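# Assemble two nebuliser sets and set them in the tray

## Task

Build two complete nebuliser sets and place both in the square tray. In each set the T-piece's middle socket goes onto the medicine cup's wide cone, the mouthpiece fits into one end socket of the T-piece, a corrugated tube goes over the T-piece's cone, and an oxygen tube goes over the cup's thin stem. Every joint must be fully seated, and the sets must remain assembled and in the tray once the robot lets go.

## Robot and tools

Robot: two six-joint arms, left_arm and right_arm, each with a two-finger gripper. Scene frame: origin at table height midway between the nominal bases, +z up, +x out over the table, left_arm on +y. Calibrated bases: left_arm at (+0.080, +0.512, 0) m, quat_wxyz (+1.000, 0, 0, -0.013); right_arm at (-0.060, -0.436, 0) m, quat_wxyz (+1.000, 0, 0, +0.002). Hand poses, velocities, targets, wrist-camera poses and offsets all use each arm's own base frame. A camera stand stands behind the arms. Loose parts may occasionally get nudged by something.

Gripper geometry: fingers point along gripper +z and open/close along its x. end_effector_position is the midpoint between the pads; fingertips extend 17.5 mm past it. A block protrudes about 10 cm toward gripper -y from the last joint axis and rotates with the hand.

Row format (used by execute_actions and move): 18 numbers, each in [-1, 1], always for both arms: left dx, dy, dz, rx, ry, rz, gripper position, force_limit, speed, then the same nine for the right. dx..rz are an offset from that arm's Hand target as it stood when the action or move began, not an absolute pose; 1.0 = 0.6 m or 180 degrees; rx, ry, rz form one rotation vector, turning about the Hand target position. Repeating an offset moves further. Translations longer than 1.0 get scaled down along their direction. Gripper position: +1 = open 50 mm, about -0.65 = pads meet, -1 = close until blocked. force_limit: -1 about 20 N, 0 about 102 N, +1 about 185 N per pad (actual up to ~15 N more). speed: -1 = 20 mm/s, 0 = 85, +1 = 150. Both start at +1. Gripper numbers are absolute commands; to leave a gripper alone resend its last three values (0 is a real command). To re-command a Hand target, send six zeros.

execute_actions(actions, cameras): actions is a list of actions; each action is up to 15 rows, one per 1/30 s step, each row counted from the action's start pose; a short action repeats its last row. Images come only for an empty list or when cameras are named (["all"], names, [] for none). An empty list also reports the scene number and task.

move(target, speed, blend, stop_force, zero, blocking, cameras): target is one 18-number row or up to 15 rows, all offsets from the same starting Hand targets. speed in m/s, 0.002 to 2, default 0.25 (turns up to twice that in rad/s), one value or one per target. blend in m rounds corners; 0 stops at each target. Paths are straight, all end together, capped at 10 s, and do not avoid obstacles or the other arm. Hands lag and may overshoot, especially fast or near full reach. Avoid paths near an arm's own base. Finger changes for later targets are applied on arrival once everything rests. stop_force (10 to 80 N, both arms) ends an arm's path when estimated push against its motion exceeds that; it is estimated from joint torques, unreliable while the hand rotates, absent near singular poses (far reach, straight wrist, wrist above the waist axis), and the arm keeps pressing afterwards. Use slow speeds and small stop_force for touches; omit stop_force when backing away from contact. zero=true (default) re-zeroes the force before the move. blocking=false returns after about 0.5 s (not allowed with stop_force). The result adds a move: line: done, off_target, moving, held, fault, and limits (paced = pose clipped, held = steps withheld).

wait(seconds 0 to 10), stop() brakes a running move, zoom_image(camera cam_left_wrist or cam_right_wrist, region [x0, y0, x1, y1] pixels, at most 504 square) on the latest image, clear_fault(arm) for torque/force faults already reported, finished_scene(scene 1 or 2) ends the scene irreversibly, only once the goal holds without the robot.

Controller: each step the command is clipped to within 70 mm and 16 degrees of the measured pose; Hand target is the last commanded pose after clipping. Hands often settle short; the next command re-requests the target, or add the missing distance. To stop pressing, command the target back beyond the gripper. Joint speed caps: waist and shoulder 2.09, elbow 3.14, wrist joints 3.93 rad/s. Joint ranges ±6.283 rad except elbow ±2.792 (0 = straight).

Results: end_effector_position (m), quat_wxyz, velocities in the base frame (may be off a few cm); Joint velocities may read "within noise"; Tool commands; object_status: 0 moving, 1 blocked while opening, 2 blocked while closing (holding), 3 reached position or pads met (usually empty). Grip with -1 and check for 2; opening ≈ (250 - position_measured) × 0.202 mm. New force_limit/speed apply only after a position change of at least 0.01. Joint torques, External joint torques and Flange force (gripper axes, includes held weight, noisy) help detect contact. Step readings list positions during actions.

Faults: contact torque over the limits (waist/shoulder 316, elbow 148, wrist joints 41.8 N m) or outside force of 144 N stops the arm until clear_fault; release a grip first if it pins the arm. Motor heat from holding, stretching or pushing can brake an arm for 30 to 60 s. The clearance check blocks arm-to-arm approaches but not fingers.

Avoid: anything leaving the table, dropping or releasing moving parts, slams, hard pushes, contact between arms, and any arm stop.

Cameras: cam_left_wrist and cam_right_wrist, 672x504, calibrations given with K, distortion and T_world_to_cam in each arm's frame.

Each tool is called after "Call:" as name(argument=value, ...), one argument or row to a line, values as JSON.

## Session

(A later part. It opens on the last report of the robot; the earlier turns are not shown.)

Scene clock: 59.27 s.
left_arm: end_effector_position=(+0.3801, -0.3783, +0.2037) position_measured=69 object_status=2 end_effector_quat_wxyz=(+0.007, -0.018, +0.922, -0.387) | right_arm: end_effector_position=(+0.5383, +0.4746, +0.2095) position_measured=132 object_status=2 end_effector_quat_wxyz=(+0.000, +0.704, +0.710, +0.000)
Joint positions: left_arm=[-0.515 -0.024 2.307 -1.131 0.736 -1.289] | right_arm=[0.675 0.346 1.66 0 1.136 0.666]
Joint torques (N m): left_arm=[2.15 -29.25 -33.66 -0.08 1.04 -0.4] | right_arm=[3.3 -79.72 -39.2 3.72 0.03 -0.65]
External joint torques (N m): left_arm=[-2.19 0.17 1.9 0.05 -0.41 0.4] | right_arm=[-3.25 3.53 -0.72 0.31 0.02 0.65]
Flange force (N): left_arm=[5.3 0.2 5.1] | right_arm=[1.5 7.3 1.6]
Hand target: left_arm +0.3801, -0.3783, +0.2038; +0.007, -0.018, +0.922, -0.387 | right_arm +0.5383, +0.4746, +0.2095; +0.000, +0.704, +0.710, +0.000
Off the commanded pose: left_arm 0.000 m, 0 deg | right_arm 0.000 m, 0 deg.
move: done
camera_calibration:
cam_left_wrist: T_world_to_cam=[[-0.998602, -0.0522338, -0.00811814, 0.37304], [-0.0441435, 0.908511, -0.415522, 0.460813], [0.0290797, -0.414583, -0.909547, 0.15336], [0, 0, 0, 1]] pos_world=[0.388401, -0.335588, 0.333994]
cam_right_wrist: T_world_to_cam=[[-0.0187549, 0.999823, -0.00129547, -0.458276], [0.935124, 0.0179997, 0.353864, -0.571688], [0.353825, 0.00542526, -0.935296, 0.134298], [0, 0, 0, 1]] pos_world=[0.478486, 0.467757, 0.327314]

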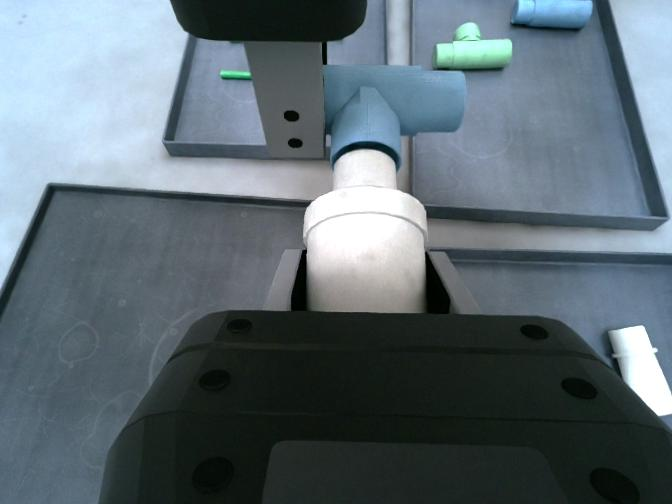

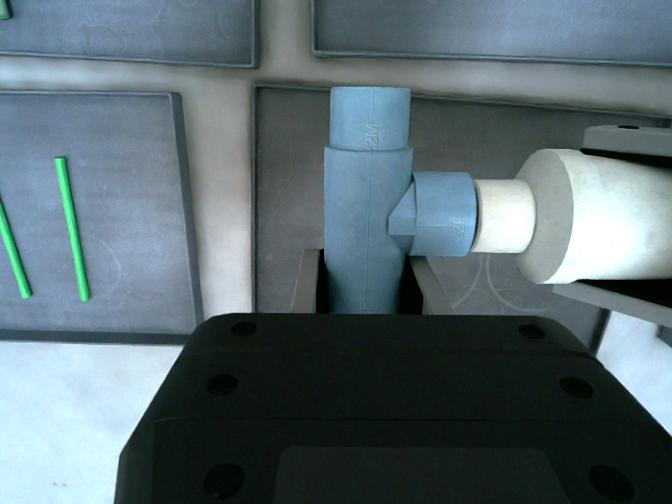

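Call:
move(
  target=[0,0,0,0,0,0,-1,0,-0.9, 0.0007,0.015,0,0,0,0,-1,0,-0.9],
  speed=0.01,
  stop_force=12,
  cameras=["all"],
)

Call:
zoom_image(
  camera="cam_left_wrist",
  region=[300, 80, 440, 220],
)

Call:
zoom_image(
  camera="cam_right_wrist",
  region=[390, 130, 560, 300],
)

Scene clock: 62.27 s.
left_arm: end_effector_position=(+0.3801, -0.3783, +0.2038) position_measured=69 object_status=2 end_effector_quat_wxyz=(+0.007, -0.018, +0.922, -0.387) | right_arm: end_effector_position=(+0.5387, +0.4836, +0.2095) position_measured=132 object_status=2 end_effector_quat_wxyz=(+0.000, +0.704, +0.710, +0.000)
Joint positions: left_arm=[-0.515 -0.024 2.307 -1.131 0.736 -1.289] | right_arm=[0.684 0.355 1.647 0 1.14 0.675]
Joint torques (N m): left_arm=[1.87 -29.52 -33.41 -0.05 1.26 -0.39] | right_arm=[2.83 -80.58 -39.61 3.7 -0.11 -0.63]
External joint torques (N m): left_arm=[-1.78 0.21 1.42 0.03 -0.65 0.39] | right_arm=[-2.91 3.22 -0.61 0.35 0.15 0.63]
Flange force (N): left_arm=[4.3 0.2 4.9] | right_arm=[1.6 6.6 1.3]
Hand target: left_arm +0.3801, -0.3783, +0.2038; +0.007, -0.018, +0.922, -0.387 | right_arm +0.5387, +0.4836, +0.2095; +0.000, +0.704, +0.710, +0.000
Off the commanded pose: left_arm 0.000 m, 0 deg | right_arm 0.000 m, 0 deg.
move: done
camera_calibration:
cam_left_wrist: T_world_to_cam=[[-0.998603, -0.0521864, -0.00825114, 0.373101], [-0.0440451, 0.908514, -0.415526, 0.460777], [0.0291811, -0.414582, -0.909544, 0.15332], [0, 0, 0, 1]] pos_world=[0.388401, -0.335588, 0.333994]
cam_right_wrist: T_world_to_cam=[[-0.0187546, 0.999823, -0.00129722, -0.467266], [0.93509, 0.0179995, 0.353952, -0.572236], [0.353913, 0.00542519, -0.935263, 0.134055], [0, 0, 0, 1]] pos_world=[0.478886, 0.476757, 0.327314]

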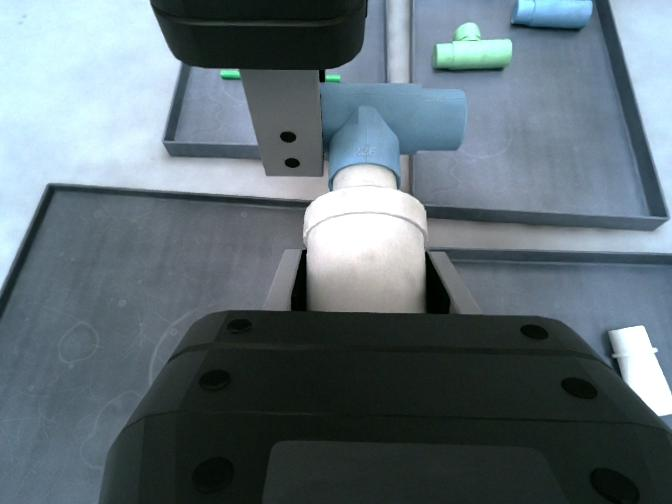

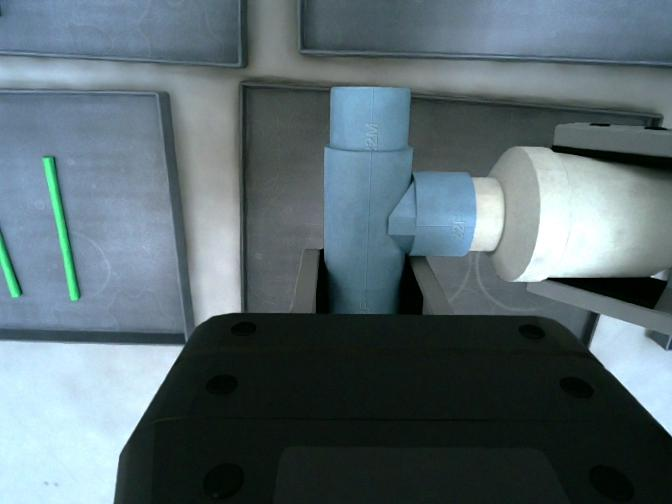

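Scaled by 3.600 from the camera's 672x504 image, which has a finer 960x720 frame.

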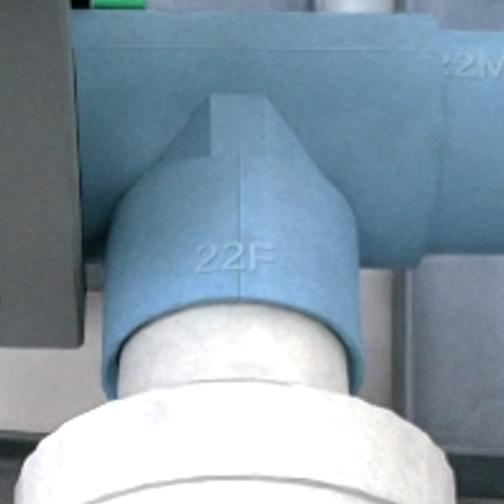

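Scaled by 2.965 from the camera's 672x504 image, which has a finer 960x720 frame.

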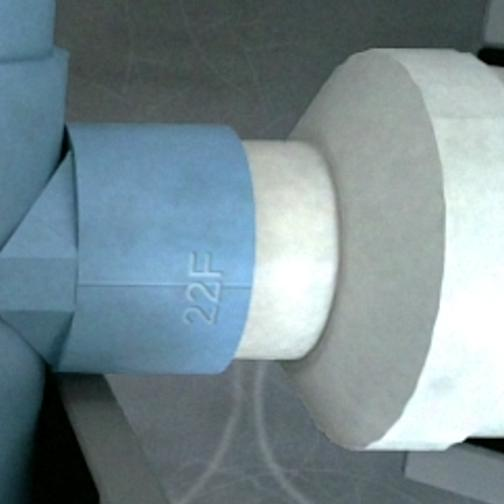

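Call:
move(
  target=[0,0,0,0,0,0,-1,0,-0.9, 0,0.03,0,0,0,0,-1,0,-0.9],
  speed=0.012,
  stop_force=55,
  cameras=["all"],
)

Call:
zoom_image(
  camera="cam_right_wrist",
  region=[390, 130, 560, 300],
)

Scene clock: 64.30 s.
left_arm: end_effector_position=(+0.3801, -0.3783, +0.2038) position_measured=69 object_status=2 end_effector_quat_wxyz=(+0.007, -0.018, +0.922, -0.387) | right_arm: end_effector_position=(+0.5387, +0.4926, +0.2094) position_measured=132 object_status=2 end_effector_quat_wxyz=(+0.000, +0.704, +0.710, -0.001)
Joint positions: left_arm=[-0.515 -0.024 2.307 -1.131 0.736 -1.289] | right_arm=[0.694 0.364 1.634 -0.001 1.145 0.685]
Joint torques (N m): left_arm=[-18.6 -27.47 -56.18 -8.43 3.43 0] | right_arm=[40.96 -80.35 -58.71 17.83 -10.5 0.14]
External joint torques (N m): left_arm=[18.58 -1.88 24.16 8.4 -2.81 0] | right_arm=[-40.97 2.17 18.54 -13.78 10.56 -0.14]
Flange force (N): left_arm=[12.9 44.1 -39.3] | right_arm=[-63.2 13.9 2.5]
Hand target: left_arm +0.3801, -0.3783, +0.2038; +0.007, -0.018, +0.922, -0.387 | right_arm +0.5387, +0.4926, +0.2094; +0.000, +0.704, +0.710, -0.001 (not the last commanded pose)
Off the commanded pose: left_arm 0.000 m, 0 deg | right_arm 0.009 m, 0 deg.
move: contact (right_arm)
camera_calibration:
cam_left_wrist: T_world_to_cam=[[-0.998599, -0.0522765, -0.00820837, 0.373055], [-0.0441447, 0.908509, -0.415526, 0.460814], [0.0291797, -0.414582, -0.909544, 0.153321], [0, 0, 0, 1]] pos_world=[0.388401, -0.335588, 0.333994]
cam_right_wrist: T_world_to_cam=[[-0.0187504, 0.999822, -0.00214717, -0.476089], [0.935169, 0.0182976, 0.353729, -0.572474], [0.353705, 0.00462461, -0.935346, 0.134425], [0, 0, 0, 1]] pos_world=[0.478886, 0.485858, 0.327212]

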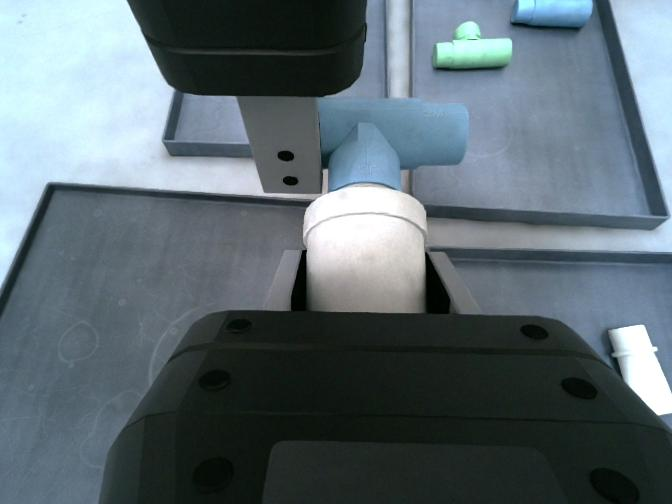

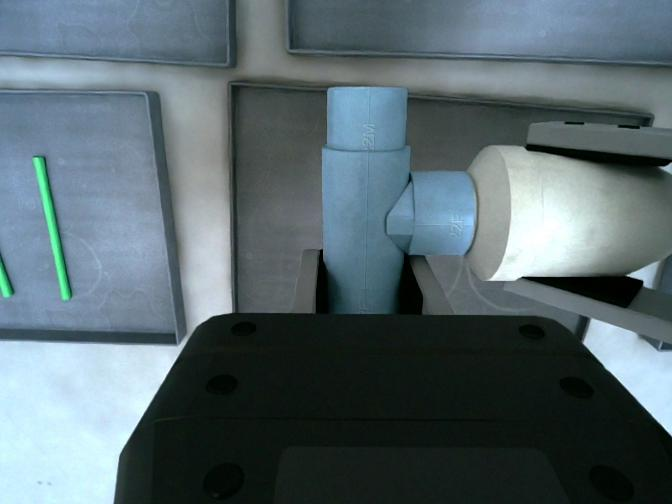

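Scaled by 2.965 from the camera's 672x504 image, which has a finer 960x720 frame.

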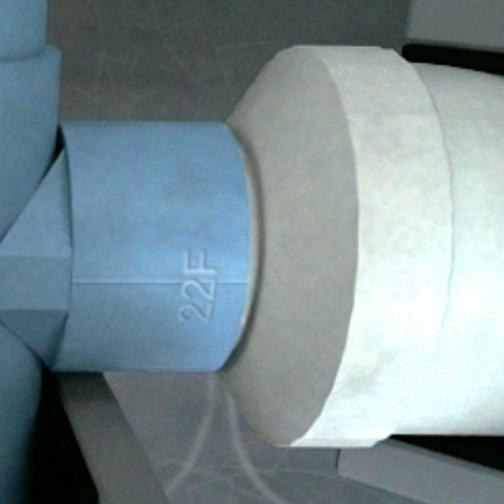

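Call:
zoom_image(
  camera="cam_left_wrist",
  region=[300, 120, 440, 260],
)

Scaled by 3.600 from the camera's 672x504 image, which has a finer 960x720 frame.

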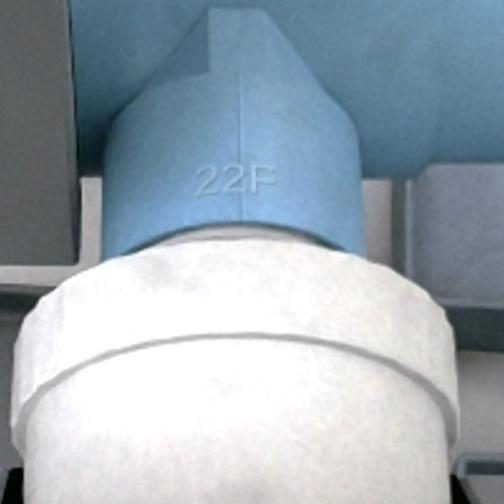

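Call:
move(
  target=[
    [0,0,0,0,0.025,0,-1,0,-0.9, 0,0.002,0,0,0,0,-1,0,-0.9],
    [0,0,0,0,-0.025,0,-1,0,-0.9, 0,0.003,0,0,0,0,-1,0,-0.9],
    [0,0,0,0,0,0,-1,0,-0.9, 0,0.004,0,0,0,0,-1,0,-0.9],
  ],
  speed=0.04,
  stop_force=78,
  zero=false,
  cameras=["all"],
)

Call:
zoom_image(
  camera="cam_right_wrist",
  region=[390, 130, 560, 300],
)

Scene clock: 69.43 s.
left_arm: end_effector_position=(+0.3801, -0.3783, +0.2038) position_measured=69 object_status=2 end_effector_quat_wxyz=(+0.007, -0.018, +0.922, -0.387) | right_arm: end_effector_position=(+0.5387, +0.4934, +0.2094) position_measured=132 object_status=2 end_effector_quat_wxyz=(+0.000, +0.704, +0.710, -0.001)
Joint positions: left_arm=[-0.515 -0.024 2.307 -1.131 0.736 -1.289] | right_arm=[0.695 0.365 1.633 -0.001 1.145 0.686]
Joint torques (N m): left_arm=[-15.87 -20.15 -46.7 -6.05 2.53 -0.78] | right_arm=[38.2 -90.45 -63.2 16.56 -9.72 -0.01]
External joint torques (N m): left_arm=[15.84 -9.19 14.46 6.02 -1.92 0.78] | right_arm=[-38.28 12.4 23.07 -12.52 9.77 0.01]
Flange force (N): left_arm=[12.9 30.3 -43.3] | right_arm=[-56.8 15.2 15.2]
Hand target: left_arm +0.3801, -0.3783, +0.2038; +0.007, -0.018, +0.922, -0.387 | right_arm +0.5387, +0.4935, +0.2094; +0.000, +0.704, +0.710, -0.001 (not the last commanded pose)
Off the commanded pose: left_arm 0.000 m, 0 deg | right_arm 0.002 m, 0 deg.
move: contact (right_arm)
camera_calibration:
cam_left_wrist: T_world_to_cam=[[-0.998599, -0.0522765, -0.00820837, 0.373055], [-0.0441447, 0.908509, -0.415526, 0.460814], [0.0291797, -0.414582, -0.909544, 0.153321], [0, 0, 0, 1]] pos_world=[0.388401, -0.335588, 0.333994]
cam_right_wrist: T_world_to_cam=[[-0.0186929, 0.999823, -0.00201643, -0.47696], [0.935203, 0.0181979, 0.353644, -0.572429], [0.353618, 0.00472484, -0.935378, 0.134425], [0, 0, 0, 1]] pos_world=[0.478886, 0.486658, 0.327212]

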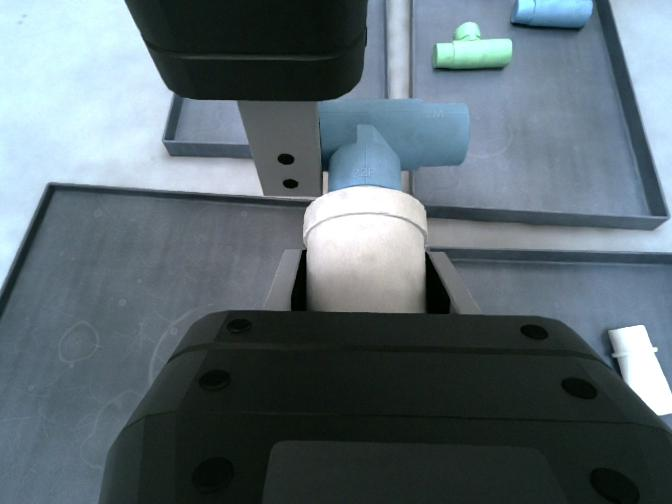

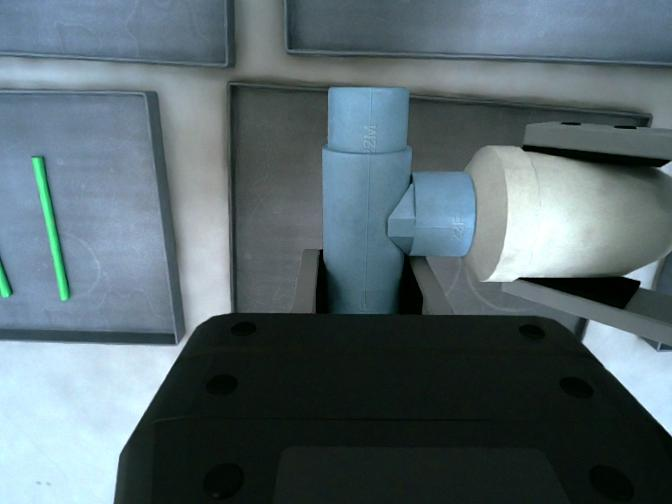

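Scaled by 2.965 from the camera's 672x504 image, which has a finer 960x720 frame.

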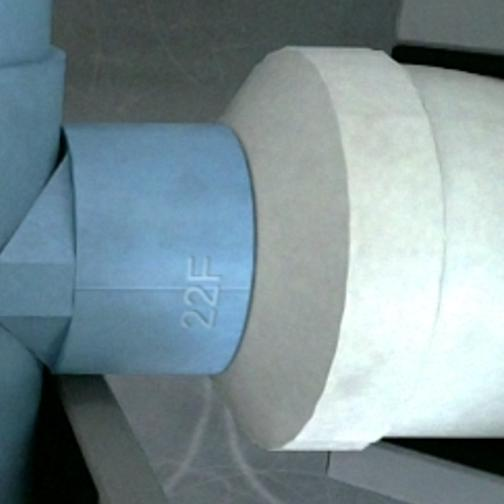

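Call:
move(
  target=[
    [0,0,0,0,0,0,-1,0,-0.9, 0,-0.0033,0,0,0,0,-1,0,-0.9],
    [0,0,0,0,0,0,-1,0,-0.9, 0,-0.0033,0,0,0,0,0.4,0,-0.5],
    [0,0,0,0,0,0,-1,0,-0.9, 0,-0.0033,0.2,0,0,0,0.4,0,-0.5],
    [0,0,0,0,0,0,-1,0,-0.9, -0.1,-0.35,0.35,0,0,0,0.4,0,-0.5],
  ],
  speed=[0.03,0.03,0.2,0.3],
  blend=[0,0,0.03,0],
  cameras=["cam_left_wrist"],
)

Scene clock: 73.97 s.
left_arm: end_effector_position=(+0.3801, -0.3783, +0.2038) position_measured=69 object_status=2 end_effector_quat_wxyz=(+0.007, -0.018, +0.922, -0.387) | right_arm: end_effector_position=(+0.4787, +0.2834, +0.4194) position_measured=92 object_status=3 end_effector_quat_wxyz=(+0.000, +0.704, +0.710, -0.001)
Joint positions: left_arm=[-0.515 -0.024 2.307 -1.131 0.736 -1.289] | right_arm=[0.473 0 1.683 -0.001 1.46 0.464]
Joint torques (N m): left_arm=[2.31 -29.4 -33.66 -0.08 1.09 -0.41] | right_arm=[3.3 -46.68 -42.93 4.04 0.11 -0.57]
External joint torques (N m): left_arm=[-2.41 0.46 1.69 0.05 -0.47 0.41] | right_arm=[-3.28 2.67 -1.02 0.37 -0.05 0.57]
Flange force (N): left_arm=[4.9 -0.2 6.0] | right_arm=[-1.4 7.3 -1.1]
Hand target: left_arm +0.3801, -0.3783, +0.2038; +0.007, -0.018, +0.922, -0.387 | right_arm +0.4787, +0.2835, +0.4194; +0.000, +0.704, +0.710, -0.001
Off the commanded pose: left_arm 0.000 m, 0 deg | right_arm 0.000 m, 0 deg.
move: done
camera_calibration:
cam_left_wrist: T_world_to_cam=[[-0.998599, -0.0522765, -0.00820837, 0.373055], [-0.0441447, 0.908509, -0.415526, 0.460814], [0.0291797, -0.414582, -0.909544, 0.153321], [0, 0, 0, 1]] pos_world=[0.388401, -0.335588, 0.333994]
Images, in order (width x height): cam_left_wrist 672x504.

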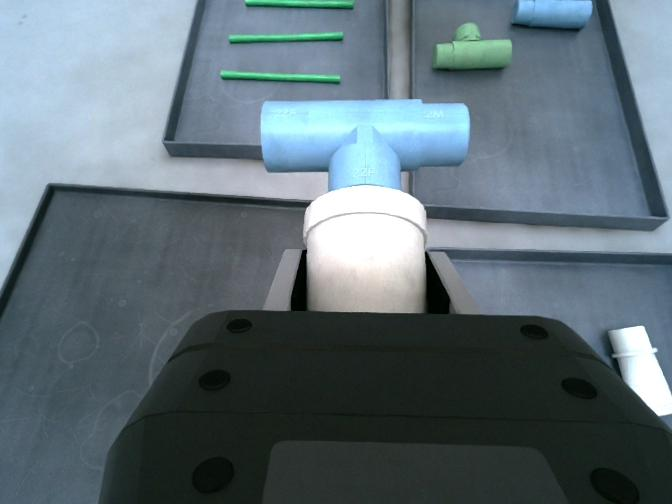

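Call:
move(
  target=[
    [0.0845,-0.043,0,0,0,0,-1,0,-0.9, 0,0,0,0,0,0,0.4,0,-0.5],
    [0.0845,-0.043,-0.281,0,0,0,-1,0,-0.9, 0,0,0,0,0,0,0.4,0,-0.5],
  ],
  speed=0.2,
  blend=[0.03,0],
)

Call:
move(
  target=[0,0,-0.027,0,0,0,-1,0,-0.9, 0,0,0,0,0,0,0.4,0,-0.5],
  speed=0.01,
  stop_force=11,
  cameras=["cam_left_wrist"],
)

Scene clock: 76.10 s.
left_arm: end_effector_position=(+0.4308, -0.4041, +0.0352) position_measured=69 object_status=2 end_effector_quat_wxyz=(+0.007, -0.018, +0.922, -0.387) | right_arm: end_effector_position=(+0.4787, +0.2835, +0.4194) position_measured=92 object_status=3 end_effector_quat_wxyz=(+0.000, +0.704, +0.710, -0.001)
Joint positions: left_arm=[-0.51 0.345 2.322 -1.588 0.655 -0.696] | right_arm=[0.473 0 1.683 -0.001 1.46 0.464]
Joint torques (N m): left_arm=[1.98 -53.22 -18.56 -0.95 2.22 -0.42] | right_arm=[3.13 -46.76 -42.99 4.09 0.04 -0.63]
External joint torques (N m): left_arm=[-1.88 -0.18 1.13 0.05 -0.51 0.42] | right_arm=[-3.17 2.95 -0.94 0.32 0.02 0.63]
Flange force (N): left_arm=[4.8 -0.7 2.8] | right_arm=[-0.9 7.5 -1.0]
Hand target: left_arm +0.4308, -0.4041, +0.0352; +0.007, -0.018, +0.922, -0.387 | right_arm +0.4787, +0.2835, +0.4194; +0.000, +0.704, +0.710, -0.001
Off the commanded pose: left_arm 0.000 m, 0 deg | right_arm 0.000 m, 0 deg.
move: done; blend cut to 0.0284 m at target 1

Scene clock: 77.90 s.
left_arm: end_effector_position=(+0.4308, -0.4042, +0.0245) position_measured=69 object_status=2 end_effector_quat_wxyz=(+0.007, -0.018, +0.922, -0.387) | right_arm: end_effector_position=(+0.4787, +0.2835, +0.4194) position_measured=92 object_status=3 end_effector_quat_wxyz=(+0.000, +0.704, +0.710, -0.001)
Joint positions: left_arm=[-0.51 0.367 2.325 -1.62 0.657 -0.655] | right_arm=[0.473 0 1.683 -0.001 1.46 0.464]
Joint torques (N m): left_arm=[2.93 -45.06 -11.77 0.3 -0.97 -0.36] | right_arm=[3.18 -46.52 -43.15 4.06 0.05 -0.6]
External joint torques (N m): left_arm=[-2.86 -9.57 -4.6 -1.22 2.74 0.37] | right_arm=[-3.25 2.98 -0.72 0.35 0.01 0.6]
Flange force (N): left_arm=[5.6 -13.5 -7.8] | right_arm=[-1.3 7.3 -0.6]
Hand target: left_arm +0.4308, -0.4042, +0.0246; +0.007, -0.018, +0.922, -0.387 (not the last commanded pose) | right_arm +0.4787, +0.2835, +0.4194; +0.000, +0.704, +0.710, -0.001
Off the commanded pose: left_arm 0.006 m, 0 deg | right_arm 0.000 m, 0 deg.
move: contact (left_arm)
camera_calibration:
cam_left_wrist: T_world_to_cam=[[-0.998603, -0.0521921, -0.00823204, 0.420895], [-0.044049, 0.908384, -0.415811, 0.412076], [0.0291799, -0.414868, -0.909414, -0.0220097], [0, 0, 0, 1]] pos_world=[0.439101, -0.361487, 0.154794]
Images, in order (width x height): cam_left_wrist 672x504.

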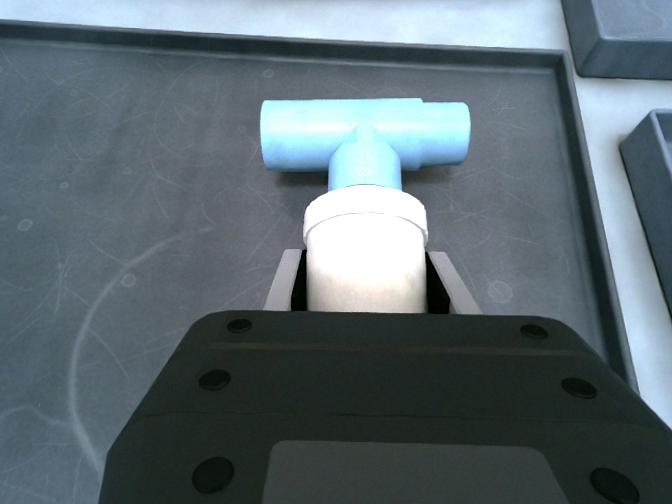

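Call:
move(
  target=[
    [0,0,0.0006,0,0,0,0.8,0,-0.95, 0,0,0,0,0,0,0.4,0,-0.5],
    [0,0,0.25,0,0,0,0.8,0,-0.95, 0,0,0,0,0,0,0.4,0,-0.5],
    [0.0477,-0.1102,0.25,0.2031,0.2140,0.4678,0.8,0,-0.95, 0,0,0,0,0,0,0.4,0,-0.5],
    [0.0477,-0.1102,0.16,0.2031,0.2140,0.4678,0.8,0,-0.95, 0,0,0,0,0,0,0.4,0,-0.5],
  ],
  speed=[0.02,0.15,0.5,0.2],
  blend=[0,0,0.02,0],
  cameras=["cam_left_wrist"],
)

Scene clock: 82.80 s.
left_arm: end_effector_position=(+0.4594, -0.4703, +0.1205) position_measured=32 object_status=3 end_effector_quat_wxyz=(+0.013, +0.719, -0.694, -0.018) | right_arm: end_effector_position=(+0.4787, +0.2835, +0.4194) position_measured=92 object_status=3 end_effector_quat_wxyz=(+0.000, +0.704, +0.710, -0.001)
Joint positions: left_arm=[-0.837 0.349 1.841 -0.034 0.987 -3.995] | right_arm=[0.473 0 1.683 -0.001 1.46 0.464]
Joint torques (N m): left_arm=[2.23 -71.74 -37.46 3.5 0.48 -0.4] | right_arm=[3.4 -46.53 -43.04 4.11 0.04 -0.61]
External joint torques (N m): left_arm=[-1.75 -1.02 1.61 0.07 -0.43 0.4] | right_arm=[-3.44 3 -0.81 0.3 0.02 0.61]
Flange force (N): left_arm=[-2.3 4.9 1.3] | right_arm=[-1.5 7.6 -0.8]
Hand target: left_arm +0.4595, -0.4703, +0.1206; +0.013, +0.719, -0.694, -0.018 | right_arm +0.4787, +0.2835, +0.4194; +0.000, +0.704, +0.710, -0.001
Off the commanded pose: left_arm 0.000 m, 0 deg | right_arm 0.000 m, 0 deg.
move: done
camera_calibration:
cam_left_wrist: T_world_to_cam=[[0.0374688, -0.998985, -0.0250152, -0.472442], [-0.915998, -0.0443405, 0.398725, 0.367603], [-0.399429, 0.00797419, -0.916729, 0.433617], [0, 0, 0, 1]] pos_world=[0.527625, -0.45912, 0.239119]
Images, in order (width x height): cam_left_wrist 672x504.

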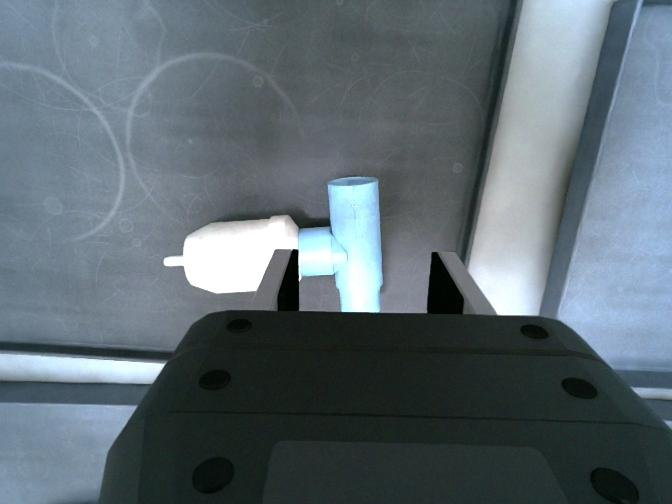

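Call:
zoom_image(
  camera="cam_left_wrist",
  region=[150, 160, 450, 320],
)

Scaled by 1.680 from the camera's 672x504 image, which has a finer 960x720 frame.

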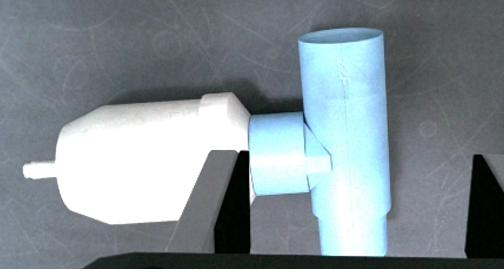

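Call:
move(
  target=[
    [0.0032,0.0027,-0.08,0,-0.014,0.0242,0.8,0,-0.95, 0,0,0,0,0,0,0.4,0,-0.5],
    [0.0032,0.0027,-0.08,0,-0.014,0.0242,0.4,0,-0.5, 0,0,0,0,0,0,0.4,0,-0.5],
  ],
  speed=0.15,
  blend=[0,0],
  cameras=["cam_left_wrist"],
)

Scene clock: 99.60 s.
left_arm: end_effector_position=(+0.4614, -0.4687, +0.0725) position_measured=92 object_status=3 end_effector_quat_wxyz=(-0.002, +0.745, -0.667, -0.002) | right_arm: end_effector_position=(+0.4787, +0.2835, +0.4194) position_measured=92 object_status=3 end_effector_quat_wxyz=(+0.000, +0.704, +0.710, -0.001)
Joint positions: left_arm=[-0.847 0.386 1.893 0.004 0.867 -4.103] | right_arm=[0.473 0 1.683 -0.001 1.46 0.464]
Joint torques (N m): left_arm=[2.28 -72.77 -35.08 3.29 0.37 -0.39] | right_arm=[3.31 -46.48 -43 4.11 -0.01 -0.57]
External joint torques (N m): left_arm=[-2.32 -0.68 1.64 0.1 -0.4 0.39] | right_arm=[-3.28 2.45 -1.03 0.32 0.06 0.57]
Flange force (N): left_arm=[-1.8 5.2 1.0] | right_arm=[-1.5 7.0 -1.3]
Hand target: left_arm +0.4614, -0.4687, +0.0726; -0.002, +0.745, -0.667, -0.002 | right_arm +0.4787, +0.2835, +0.4194; +0.000, +0.704, +0.710, -0.001
Off the commanded pose: left_arm 0.000 m, 0 deg | right_arm 0.000 m, 0 deg.
move: done
camera_calibration:
cam_left_wrist: T_world_to_cam=[[0.114365, -0.993204, -0.0216004, -0.505168], [-0.926661, -0.114489, 0.358039, 0.363641], [-0.358078, -0.0209307, -0.933457, 0.359057], [0, 0, 0, 1]] pos_world=[0.523316, -0.452586, 0.194055]
Images, in order (width x height): cam_left_wrist 672x504.

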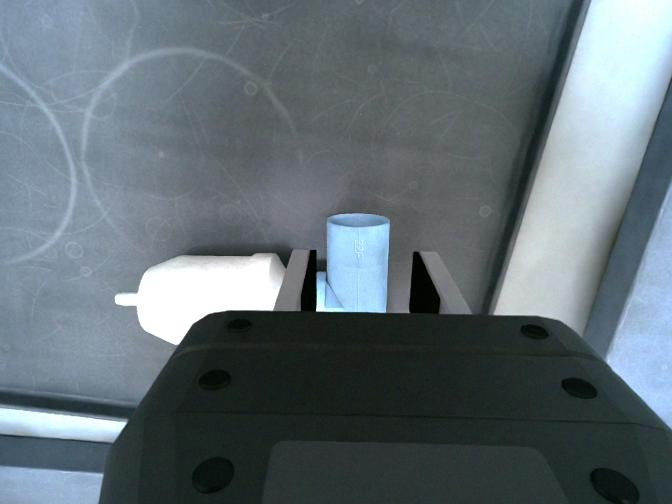

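Call:
move(
  target=[
    [0,0.0012,-0.0817,0,0,0,0.4,0,-0.5, 0,0,0,0,0,0,0.4,0,-0.5],
    [0,0.0012,-0.0817,0,0,0,-1,0,-0.9, 0,0,0,0,0,0,0.4,0,-0.5],
  ],
  speed=0.1,
  blend=[0,0],
  cameras=["cam_left_wrist"],
)

Scene clock: 101.27 s.
left_arm: end_effector_position=(+0.4614, -0.4679, +0.0235) position_measured=131 object_status=2 end_effector_quat_wxyz=(-0.002, +0.745, -0.667, -0.002) | right_arm: end_effector_position=(+0.4787, +0.2835, +0.4194) position_measured=92 object_status=3 end_effector_quat_wxyz=(+0.000, +0.704, +0.710, -0.001)
Joint positions: left_arm=[-0.846 0.443 1.922 0.004 0.781 -4.102] | right_arm=[0.473 0 1.683 -0.001 1.46 0.464]
Joint torques (N m): left_arm=[2.1 -75.71 -32.43 3.05 0.37 -0.39] | right_arm=[3.31 -46.48 -43.16 4.05 0.06 -0.66]
External joint torques (N m): left_arm=[-1.82 -1.71 1.36 0.09 -0.41 0.39] | right_arm=[-3.38 2.89 -0.67 0.36 -0.01 0.66]
Flange force (N): left_arm=[-2.8 5.0 -0.7] | right_arm=[-1.5 7.2 -0.6]
Hand target: left_arm +0.4614, -0.4679, +0.0235; -0.002, +0.745, -0.667, -0.002 | right_arm +0.4787, +0.2835, +0.4194; +0.000, +0.704, +0.710, -0.001
Off the commanded pose: left_arm 0.000 m, 0 deg | right_arm 0.000 m, 0 deg.
move: done
camera_calibration:
cam_left_wrist: T_world_to_cam=[[0.11433, -0.993206, -0.0216936, -0.505403], [-0.926665, -0.114491, 0.358028, 0.381315], [-0.358079, -0.0208308, -0.933459, 0.313287], [0, 0, 0, 1]] pos_world=[0.523316, -0.451787, 0.144955]
Images, in order (width x height): cam_left_wrist 672x504.

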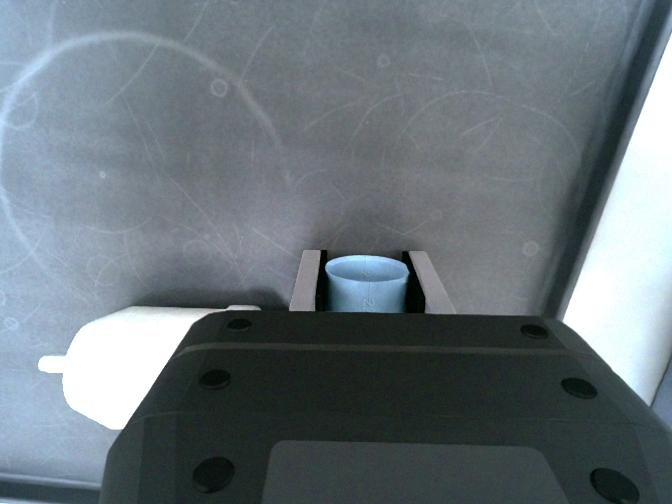

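Call:
move(
  target=[
    [0,0,0.294,0,0,0,-1,0,-0.9, 0.0855,-0.0725,0,0,0,0,0.4,0,-0.5],
    [0.0485,0.1307,0.2942,-0.0401,-0.046,0.4718,-1,0,-0.9, 0.0855,-0.0725,0,0,0,0,0.4,0,-0.5],
  ],
  speed=[0.15,0.3],
  blend=[0.02,0],
  cameras=["all"],
)

Scene clock: 106.63 s.
left_arm: end_effector_position=(+0.4906, -0.3894, +0.2001) position_measured=131 object_status=2 end_effector_quat_wxyz=(-0.001, +0.996, +0.013, +0.085) | right_arm: end_effector_position=(+0.5300, +0.2400, +0.4194) position_measured=92 object_status=3 end_effector_quat_wxyz=(+0.000, +0.704, +0.710, -0.001)
Joint positions: left_arm=[-0.783 0.167 1.923 0.151 0.94 -5.605] | right_arm=[0.366 0.041 1.641 -0.001 1.461 0.358]
Joint torques (N m): left_arm=[2.74 -56.36 -40.75 4.04 0.14 -0.35] | right_arm=[3.03 -51.42 -43.04 4.08 0.03 -0.61]
External joint torques (N m): left_arm=[-2.47 -0.03 2.04 0.09 -0.41 0.36] | right_arm=[-3.13 3.33 -0.84 0.32 0.04 0.61]
Flange force (N): left_arm=[-5.7 -0.2 1.8] | right_arm=[-1.3 7.7 -0.8]
Hand target: left_arm +0.4905, -0.3895, +0.2001; -0.001, +0.996, +0.013, +0.084 | right_arm +0.5300, +0.2400, +0.4194; +0.000, +0.704, +0.710, -0.001
Off the commanded pose: left_arm 0.000 m, 0 deg | right_arm 0.000 m, 0 deg.
move: done
camera_calibration:
cam_left_wrist: T_world_to_cam=[[0.987867, 0.0299372, 0.152387, -0.49182], [-0.0263716, -0.934656, 0.354575, -0.406319], [0.153044, -0.354291, -0.922526, 0.107422], [0, 0, 0, 1]] pos_world=[0.458698, -0.326986, 0.318117]
cam_right_wrist: T_world_to_cam=[[-0.018786, 0.999821, -0.00205372, -0.22318], [0.935168, 0.0182978, 0.35373, -0.633998], [0.353705, 0.0047246, -0.935345, 0.33507], [0, 0, 0, 1]] pos_world=[0.470186, 0.233158, 0.537212]

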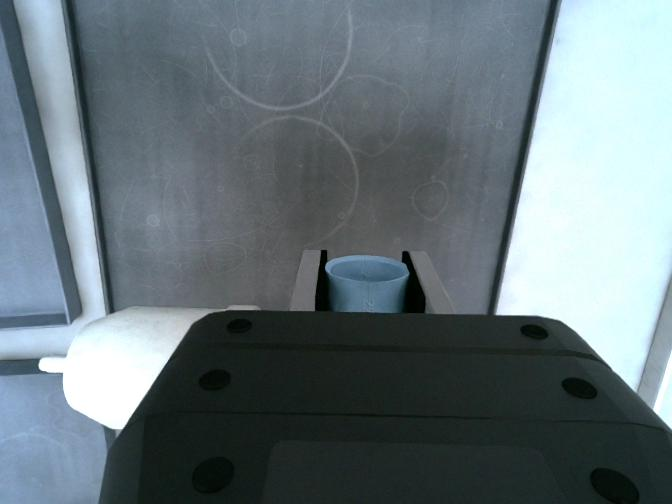

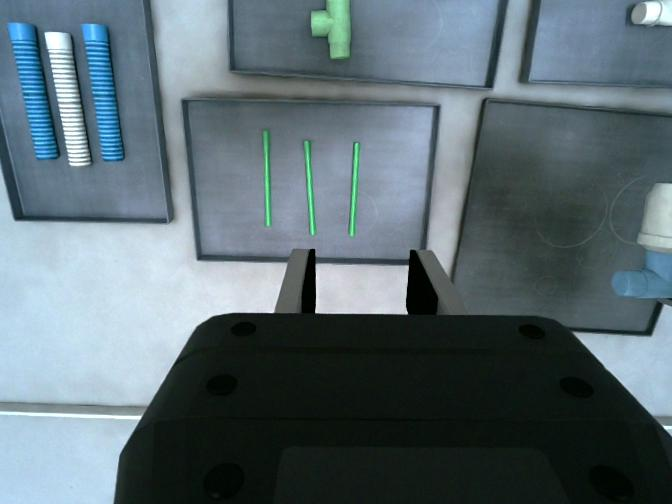

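Call:
move(
  target=[
    [0,0,0,0,0,0,-1,0,-0.9, 0.02,0.01,-0.25,0.2034,0,-0.4568,0.0,0,-0.5],
    [0,0,0,0,0,0,-1,0,-0.9, 0.04,0.0277,-0.5598,0.4067,0,-0.9135,0.0,0,-0.5],
  ],
  speed=0.5,
  blend=[0.04,0],
  cameras=["cam_right_wrist"],
)

Scene clock: 111.57 s.
left_arm: end_effector_position=(+0.4905, -0.3895, +0.2001) position_measured=131 object_status=2 end_effector_quat_wxyz=(-0.001, +0.996, +0.013, +0.084) | right_arm: end_effector_position=(+0.5540, +0.2566, +0.0835) position_measured=152 object_status=3 end_effector_quat_wxyz=(-0.287, +0.649, -0.643, +0.289)
Joint positions: left_arm=[-0.783 0.167 1.923 0.151 0.94 -5.605] | right_arm=[0.567 0.221 2.382 1.114 -0.46 2.466]
Joint torques (N m): left_arm=[2.2 -56.32 -40.71 4.05 0.11 -0.38] | right_arm=[3.25 -54.39 -27.21 0.23 -1.78 -0.59]
External joint torques (N m): left_arm=[-2.03 -0.21 1.85 0.09 -0.39 0.39] | right_arm=[-3.25 3.04 -0.75 0.12 -0.06 0.59]
Flange force (N): left_arm=[-5.0 -0.7 1.5] | right_arm=[0.0 0.0 0.0]
Hand target: left_arm +0.4905, -0.3895, +0.2001; -0.001, +0.996, +0.013, +0.084 | right_arm +0.5540, +0.2566, +0.0835; -0.287, +0.649, -0.643, +0.289
Off the commanded pose: left_arm 0.000 m, 0 deg | right_arm 0.000 m, 0 deg.
move: done
camera_calibration:
cam_right_wrist: T_world_to_cam=[[0.0143192, -0.999818, 0.0125897, 0.253538], [-0.88859, -0.0184975, -0.45833, 0.549688], [0.458479, -0.00462422, -0.888693, -0.0471313], [0, 0, 0, 1]] pos_world=[0.506425, 0.263442, 0.206861]
Images, in order (width x height): cam_right_wrist 672x504.

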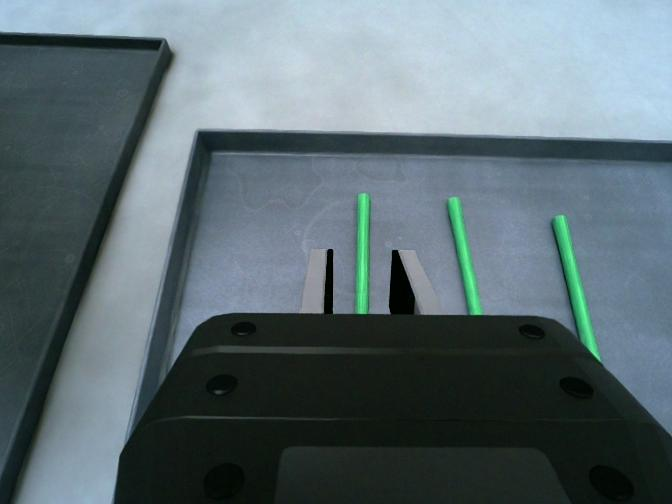

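Call:
move(
  target=[
    [0,0,0,0,0,0,-1,0,-0.9, 0.1142,-0.0033,-0.105,0,0,-0.0078,0.0,0,-0.5],
    [0,0,0,0,0,0,-1,0,-0.9, 0.1142,-0.0033,-0.105,0,0,-0.0078,-1,0,-0.9],
  ],
  speed=0.08,
  blend=[0,0],
  cameras=["cam_right_wrist"],
)

Scene clock: 114.73 s.
left_arm: end_effector_position=(+0.4905, -0.3895, +0.2001) position_measured=131 object_status=2 end_effector_quat_wxyz=(-0.001, +0.996, +0.013, +0.084) | right_arm: end_effector_position=(+0.6226, +0.2546, +0.0205) position_measured=226 object_status=2 end_effector_quat_wxyz=(-0.284, +0.641, -0.651, +0.292)
Joint positions: left_arm=[-0.783 0.167 1.923 0.151 0.94 -5.605] | right_arm=[0.496 0.407 2.299 0.881 -0.498 2.682]
Joint torques (N m): left_arm=[2.22 -56.29 -40.79 4.04 0.14 -0.38] | right_arm=[1.48 -19 10.89 4.31 12 -0.7]
External joint torques (N m): left_arm=[-1.79 -0.86 1.8 0.12 -0.41 0.4] | right_arm=[-1.41 -47.28 -34.57 -3.62 -14.11 0.7]
Flange force (N): left_arm=[-5.3 -1.6 0.9] | right_arm=[0.8 -55.5 -39.1]
Hand target: left_arm +0.4905, -0.3895, +0.2001; -0.001, +0.996, +0.013, +0.084 | right_arm +0.6225, +0.2546, +0.0205; -0.283, +0.641, -0.651, +0.292
Off the commanded pose: left_arm 0.000 m, 0 deg | right_arm 0.000 m, 0 deg.
move: done
camera_calibration:
cam_right_wrist: T_world_to_cam=[[-0.0101882, -0.999869, 0.0125961, 0.266596], [-0.88879, 0.00328278, -0.458303, 0.576358], [0.458202, -0.0158645, -0.888707, -0.13157], [0, 0, 0, 1]] pos_world=[0.575263, 0.262581, 0.143861]
Images, in order (width x height): cam_right_wrist 672x504.

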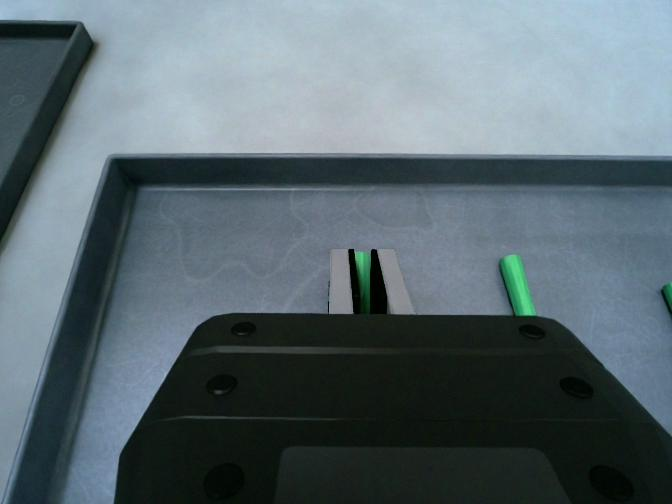

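Call:
move(
  target=[
    [0,0,0,0,0,0,-1,0,-0.9, 0,0,0.003,0,0,0,-1,0,-0.9],
    [0,0,0,0,0,0,-1,0,-0.9, 0,0,0.003,0,0,0,-0.2,0,-0.9],
    [0,0,0,0,0,0,-1,0,-0.9, -0.0167,0.0003,0.0035,0,0,0,-0.2,0,-0.9],
    [0,0,0,0,0,0,-1,0,-0.9, -0.0167,0.0003,0.0035,0,0,0,-1,0,-0.9],
  ],
  speed=0.03,
  blend=[0,0,0,0],
  cameras=["cam_right_wrist"],
)

Scene clock: 118.23 s.
left_arm: end_effector_position=(+0.4905, -0.3895, +0.2001) position_measured=131 object_status=2 end_effector_quat_wxyz=(-0.001, +0.996, +0.013, +0.084) | right_arm: end_effector_position=(+0.6125, +0.2548, +0.0226) position_measured=237 object_status=0 end_effector_quat_wxyz=(-0.284, +0.641, -0.651, +0.292)
Joint positions: left_arm=[-0.783 0.167 1.923 0.151 0.94 -5.605] | right_arm=[0.507 0.396 2.315 0.891 -0.504 2.681]
Joint torques (N m): left_arm=[2.18 -56.05 -40.87 4.09 0.11 -0.34] | right_arm=[3.12 -63.62 -20.87 0.81 -1.12 -0.6]
External joint torques (N m): left_arm=[-1.99 -0.32 2.05 0.05 -0.38 0.35] | right_arm=[-3.15 -1.31 -2.75 -0.14 -0.99 0.6]
Flange force (N): left_arm=[-5.4 -1.1 1.5] | right_arm=[4.9 -3.0 4.5]
Hand target: left_arm +0.4905, -0.3895, +0.2001; -0.001, +0.996, +0.013, +0.084 | right_arm +0.6125, +0.2548, +0.0226; -0.283, +0.641, -0.651, +0.292
Off the commanded pose: left_arm 0.000 m, 0 deg | right_arm 0.000 m, 0 deg.
move: done
camera_calibration:
cam_right_wrist: T_world_to_cam=[[-0.0103227, -0.999867, 0.0126384, 0.266636], [-0.888748, 0.00338147, -0.458383, 0.568305], [0.45828, -0.0159641, -0.888665, -0.125099], [0, 0, 0, 1]] pos_world=[0.565162, 0.262682, 0.145961]
Images, in order (width x height): cam_right_wrist 672x504.

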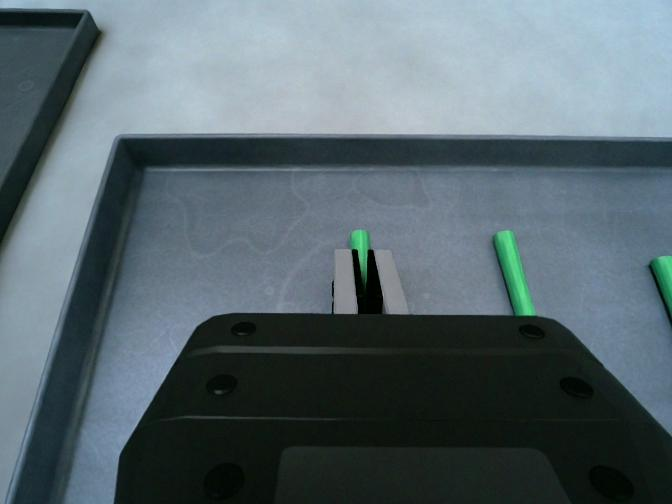

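Call:
wait(
  seconds=0.5,
  cameras=["cam_right_wrist"],
)

Call:
zoom_image(
  camera="cam_right_wrist",
  region=[310, 200, 430, 320],
)

Scene clock: 119.10 s.
left_arm: end_effector_position=(+0.4905, -0.3895, +0.2001) position_measured=131 object_status=2 end_effector_quat_wxyz=(-0.001, +0.996, +0.013, +0.084) | right_arm: end_effector_position=(+0.6125, +0.2548, +0.0226) position_measured=237 object_status=2 end_effector_quat_wxyz=(-0.284, +0.641, -0.651, +0.292)
Joint positions: left_arm=[-0.783 0.167 1.923 0.151 0.94 -5.605] | right_arm=[0.507 0.396 2.315 0.891 -0.504 2.681]
Joint torques (N m): left_arm=[2.27 -55.87 -40.64 4.08 0.1 -0.36] | right_arm=[2.43 -63.68 -20.65 0.79 -1.13 -0.57]
External joint torques (N m): left_arm=[-2.12 -0.62 1.84 0.06 -0.37 0.38] | right_arm=[-2.52 -1.02 -2.96 -0.13 -0.98 0.57]
Flange force (N): left_arm=[-5.5 -1.0 1.0] | right_arm=[3.2 -2.7 4.7]
Hand target: left_arm +0.4905, -0.3895, +0.2001; -0.001, +0.996, +0.013, +0.084 | right_arm +0.6125, +0.2548, +0.0226; -0.283, +0.641, -0.651, +0.292
Tool commands: left_gripper/position=-1.0 left_gripper/force_limit=+0.0 left_gripper/speed=-0.9 right_gripper/position=-1.0 right_gripper/force_limit=+0.0 right_gripper/speed=-0.9
Off the commanded pose: left_arm 0.000 m, 0 deg | right_arm 0.000 m, 0 deg.
wait: 0.50 s; at rest from the start
camera_calibration:
cam_right_wrist: T_world_to_cam=[[-0.0103227, -0.999867, 0.0126384, 0.266636], [-0.888748, 0.00338147, -0.458383, 0.568305], [0.45828, -0.0159641, -0.888665, -0.125099], [0, 0, 0, 1]] pos_world=[0.565162, 0.262682, 0.145961]
Images, in order (width x height): cam_right_wrist 672x504.

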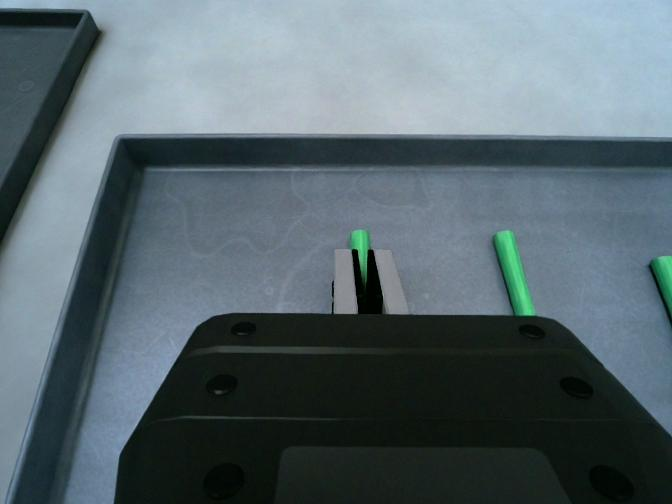

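Scaled by 4.200 from the camera's 672x504 image, which has a finer 960x720 frame.

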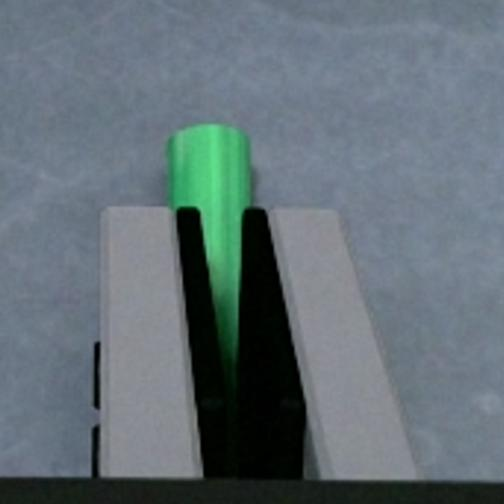

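Call:
move(
  target=[
    [0,0,0,0,0,0,-1,0,-0.9, 0,0,0,0,0,0,-0.2,0,-0.9],
    [0,0,0,0,0,0,-1,0,-0.9, 0,0,-0.0023,0,0,0,-0.2,0,-0.9],
    [0,0,0,0,0,0,-1,0,-0.9, 0,0,-0.0023,0,0,0,-1,0,-0.9],
  ],
  speed=0.03,
  blend=[0,0,0],
  cameras=["cam_right_wrist"],
)

Call:
zoom_image(
  camera="cam_right_wrist",
  region=[310, 200, 430, 320],
)

Scene clock: 122.13 s.
left_arm: end_effector_position=(+0.4905, -0.3895, +0.2001) position_measured=131 object_status=2 end_effector_quat_wxyz=(-0.001, +0.996, +0.013, +0.084) | right_arm: end_effector_position=(+0.6125, +0.2548, +0.0212) position_measured=234 object_status=2 end_effector_quat_wxyz=(-0.284, +0.641, -0.651, +0.292)
Joint positions: left_arm=[-0.783 0.167 1.923 0.151 0.94 -5.605] | right_arm=[0.507 0.398 2.315 0.887 -0.506 2.686]
Joint torques (N m): left_arm=[2.32 -56.45 -40.68 4.04 0.14 -0.36] | right_arm=[3.02 -37.79 -3.38 2.6 6.65 -0.64]
External joint torques (N m): left_arm=[-2.11 -0.62 1.81 0.11 -0.41 0.38] | right_arm=[-2.98 -27.3 -20.3 -1.94 -8.77 0.64]
Flange force (N): left_arm=[-5.5 -1.0 1.1] | right_arm=[3.8 -33.2 -20.8]
Hand target: left_arm +0.4905, -0.3895, +0.2001; -0.001, +0.996, +0.013, +0.084 | right_arm +0.6125, +0.2548, +0.0212; -0.283, +0.641, -0.651, +0.292
Off the commanded pose: left_arm 0.000 m, 0 deg | right_arm 0.000 m, 0 deg.
move: done
camera_calibration:
cam_right_wrist: T_world_to_cam=[[-0.0102343, -0.999867, 0.0126849, 0.266597], [-0.888728, 0.00328091, -0.458423, 0.567684], [0.458321, -0.015965, -0.888644, -0.126369], [0, 0, 0, 1]] pos_world=[0.565163, 0.262681, 0.144561]
Images, in order (width x height): cam_right_wrist 672x504.

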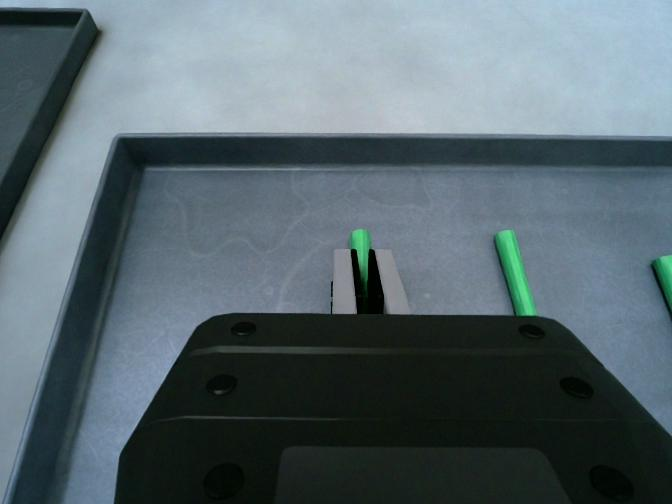

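Scaled by 4.200 from the camera's 672x504 image, which has a finer 960x720 frame.

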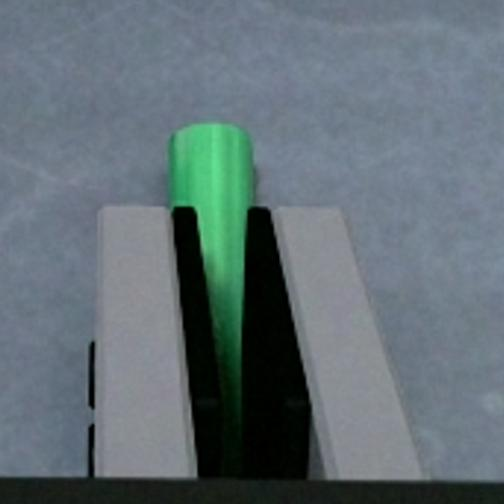

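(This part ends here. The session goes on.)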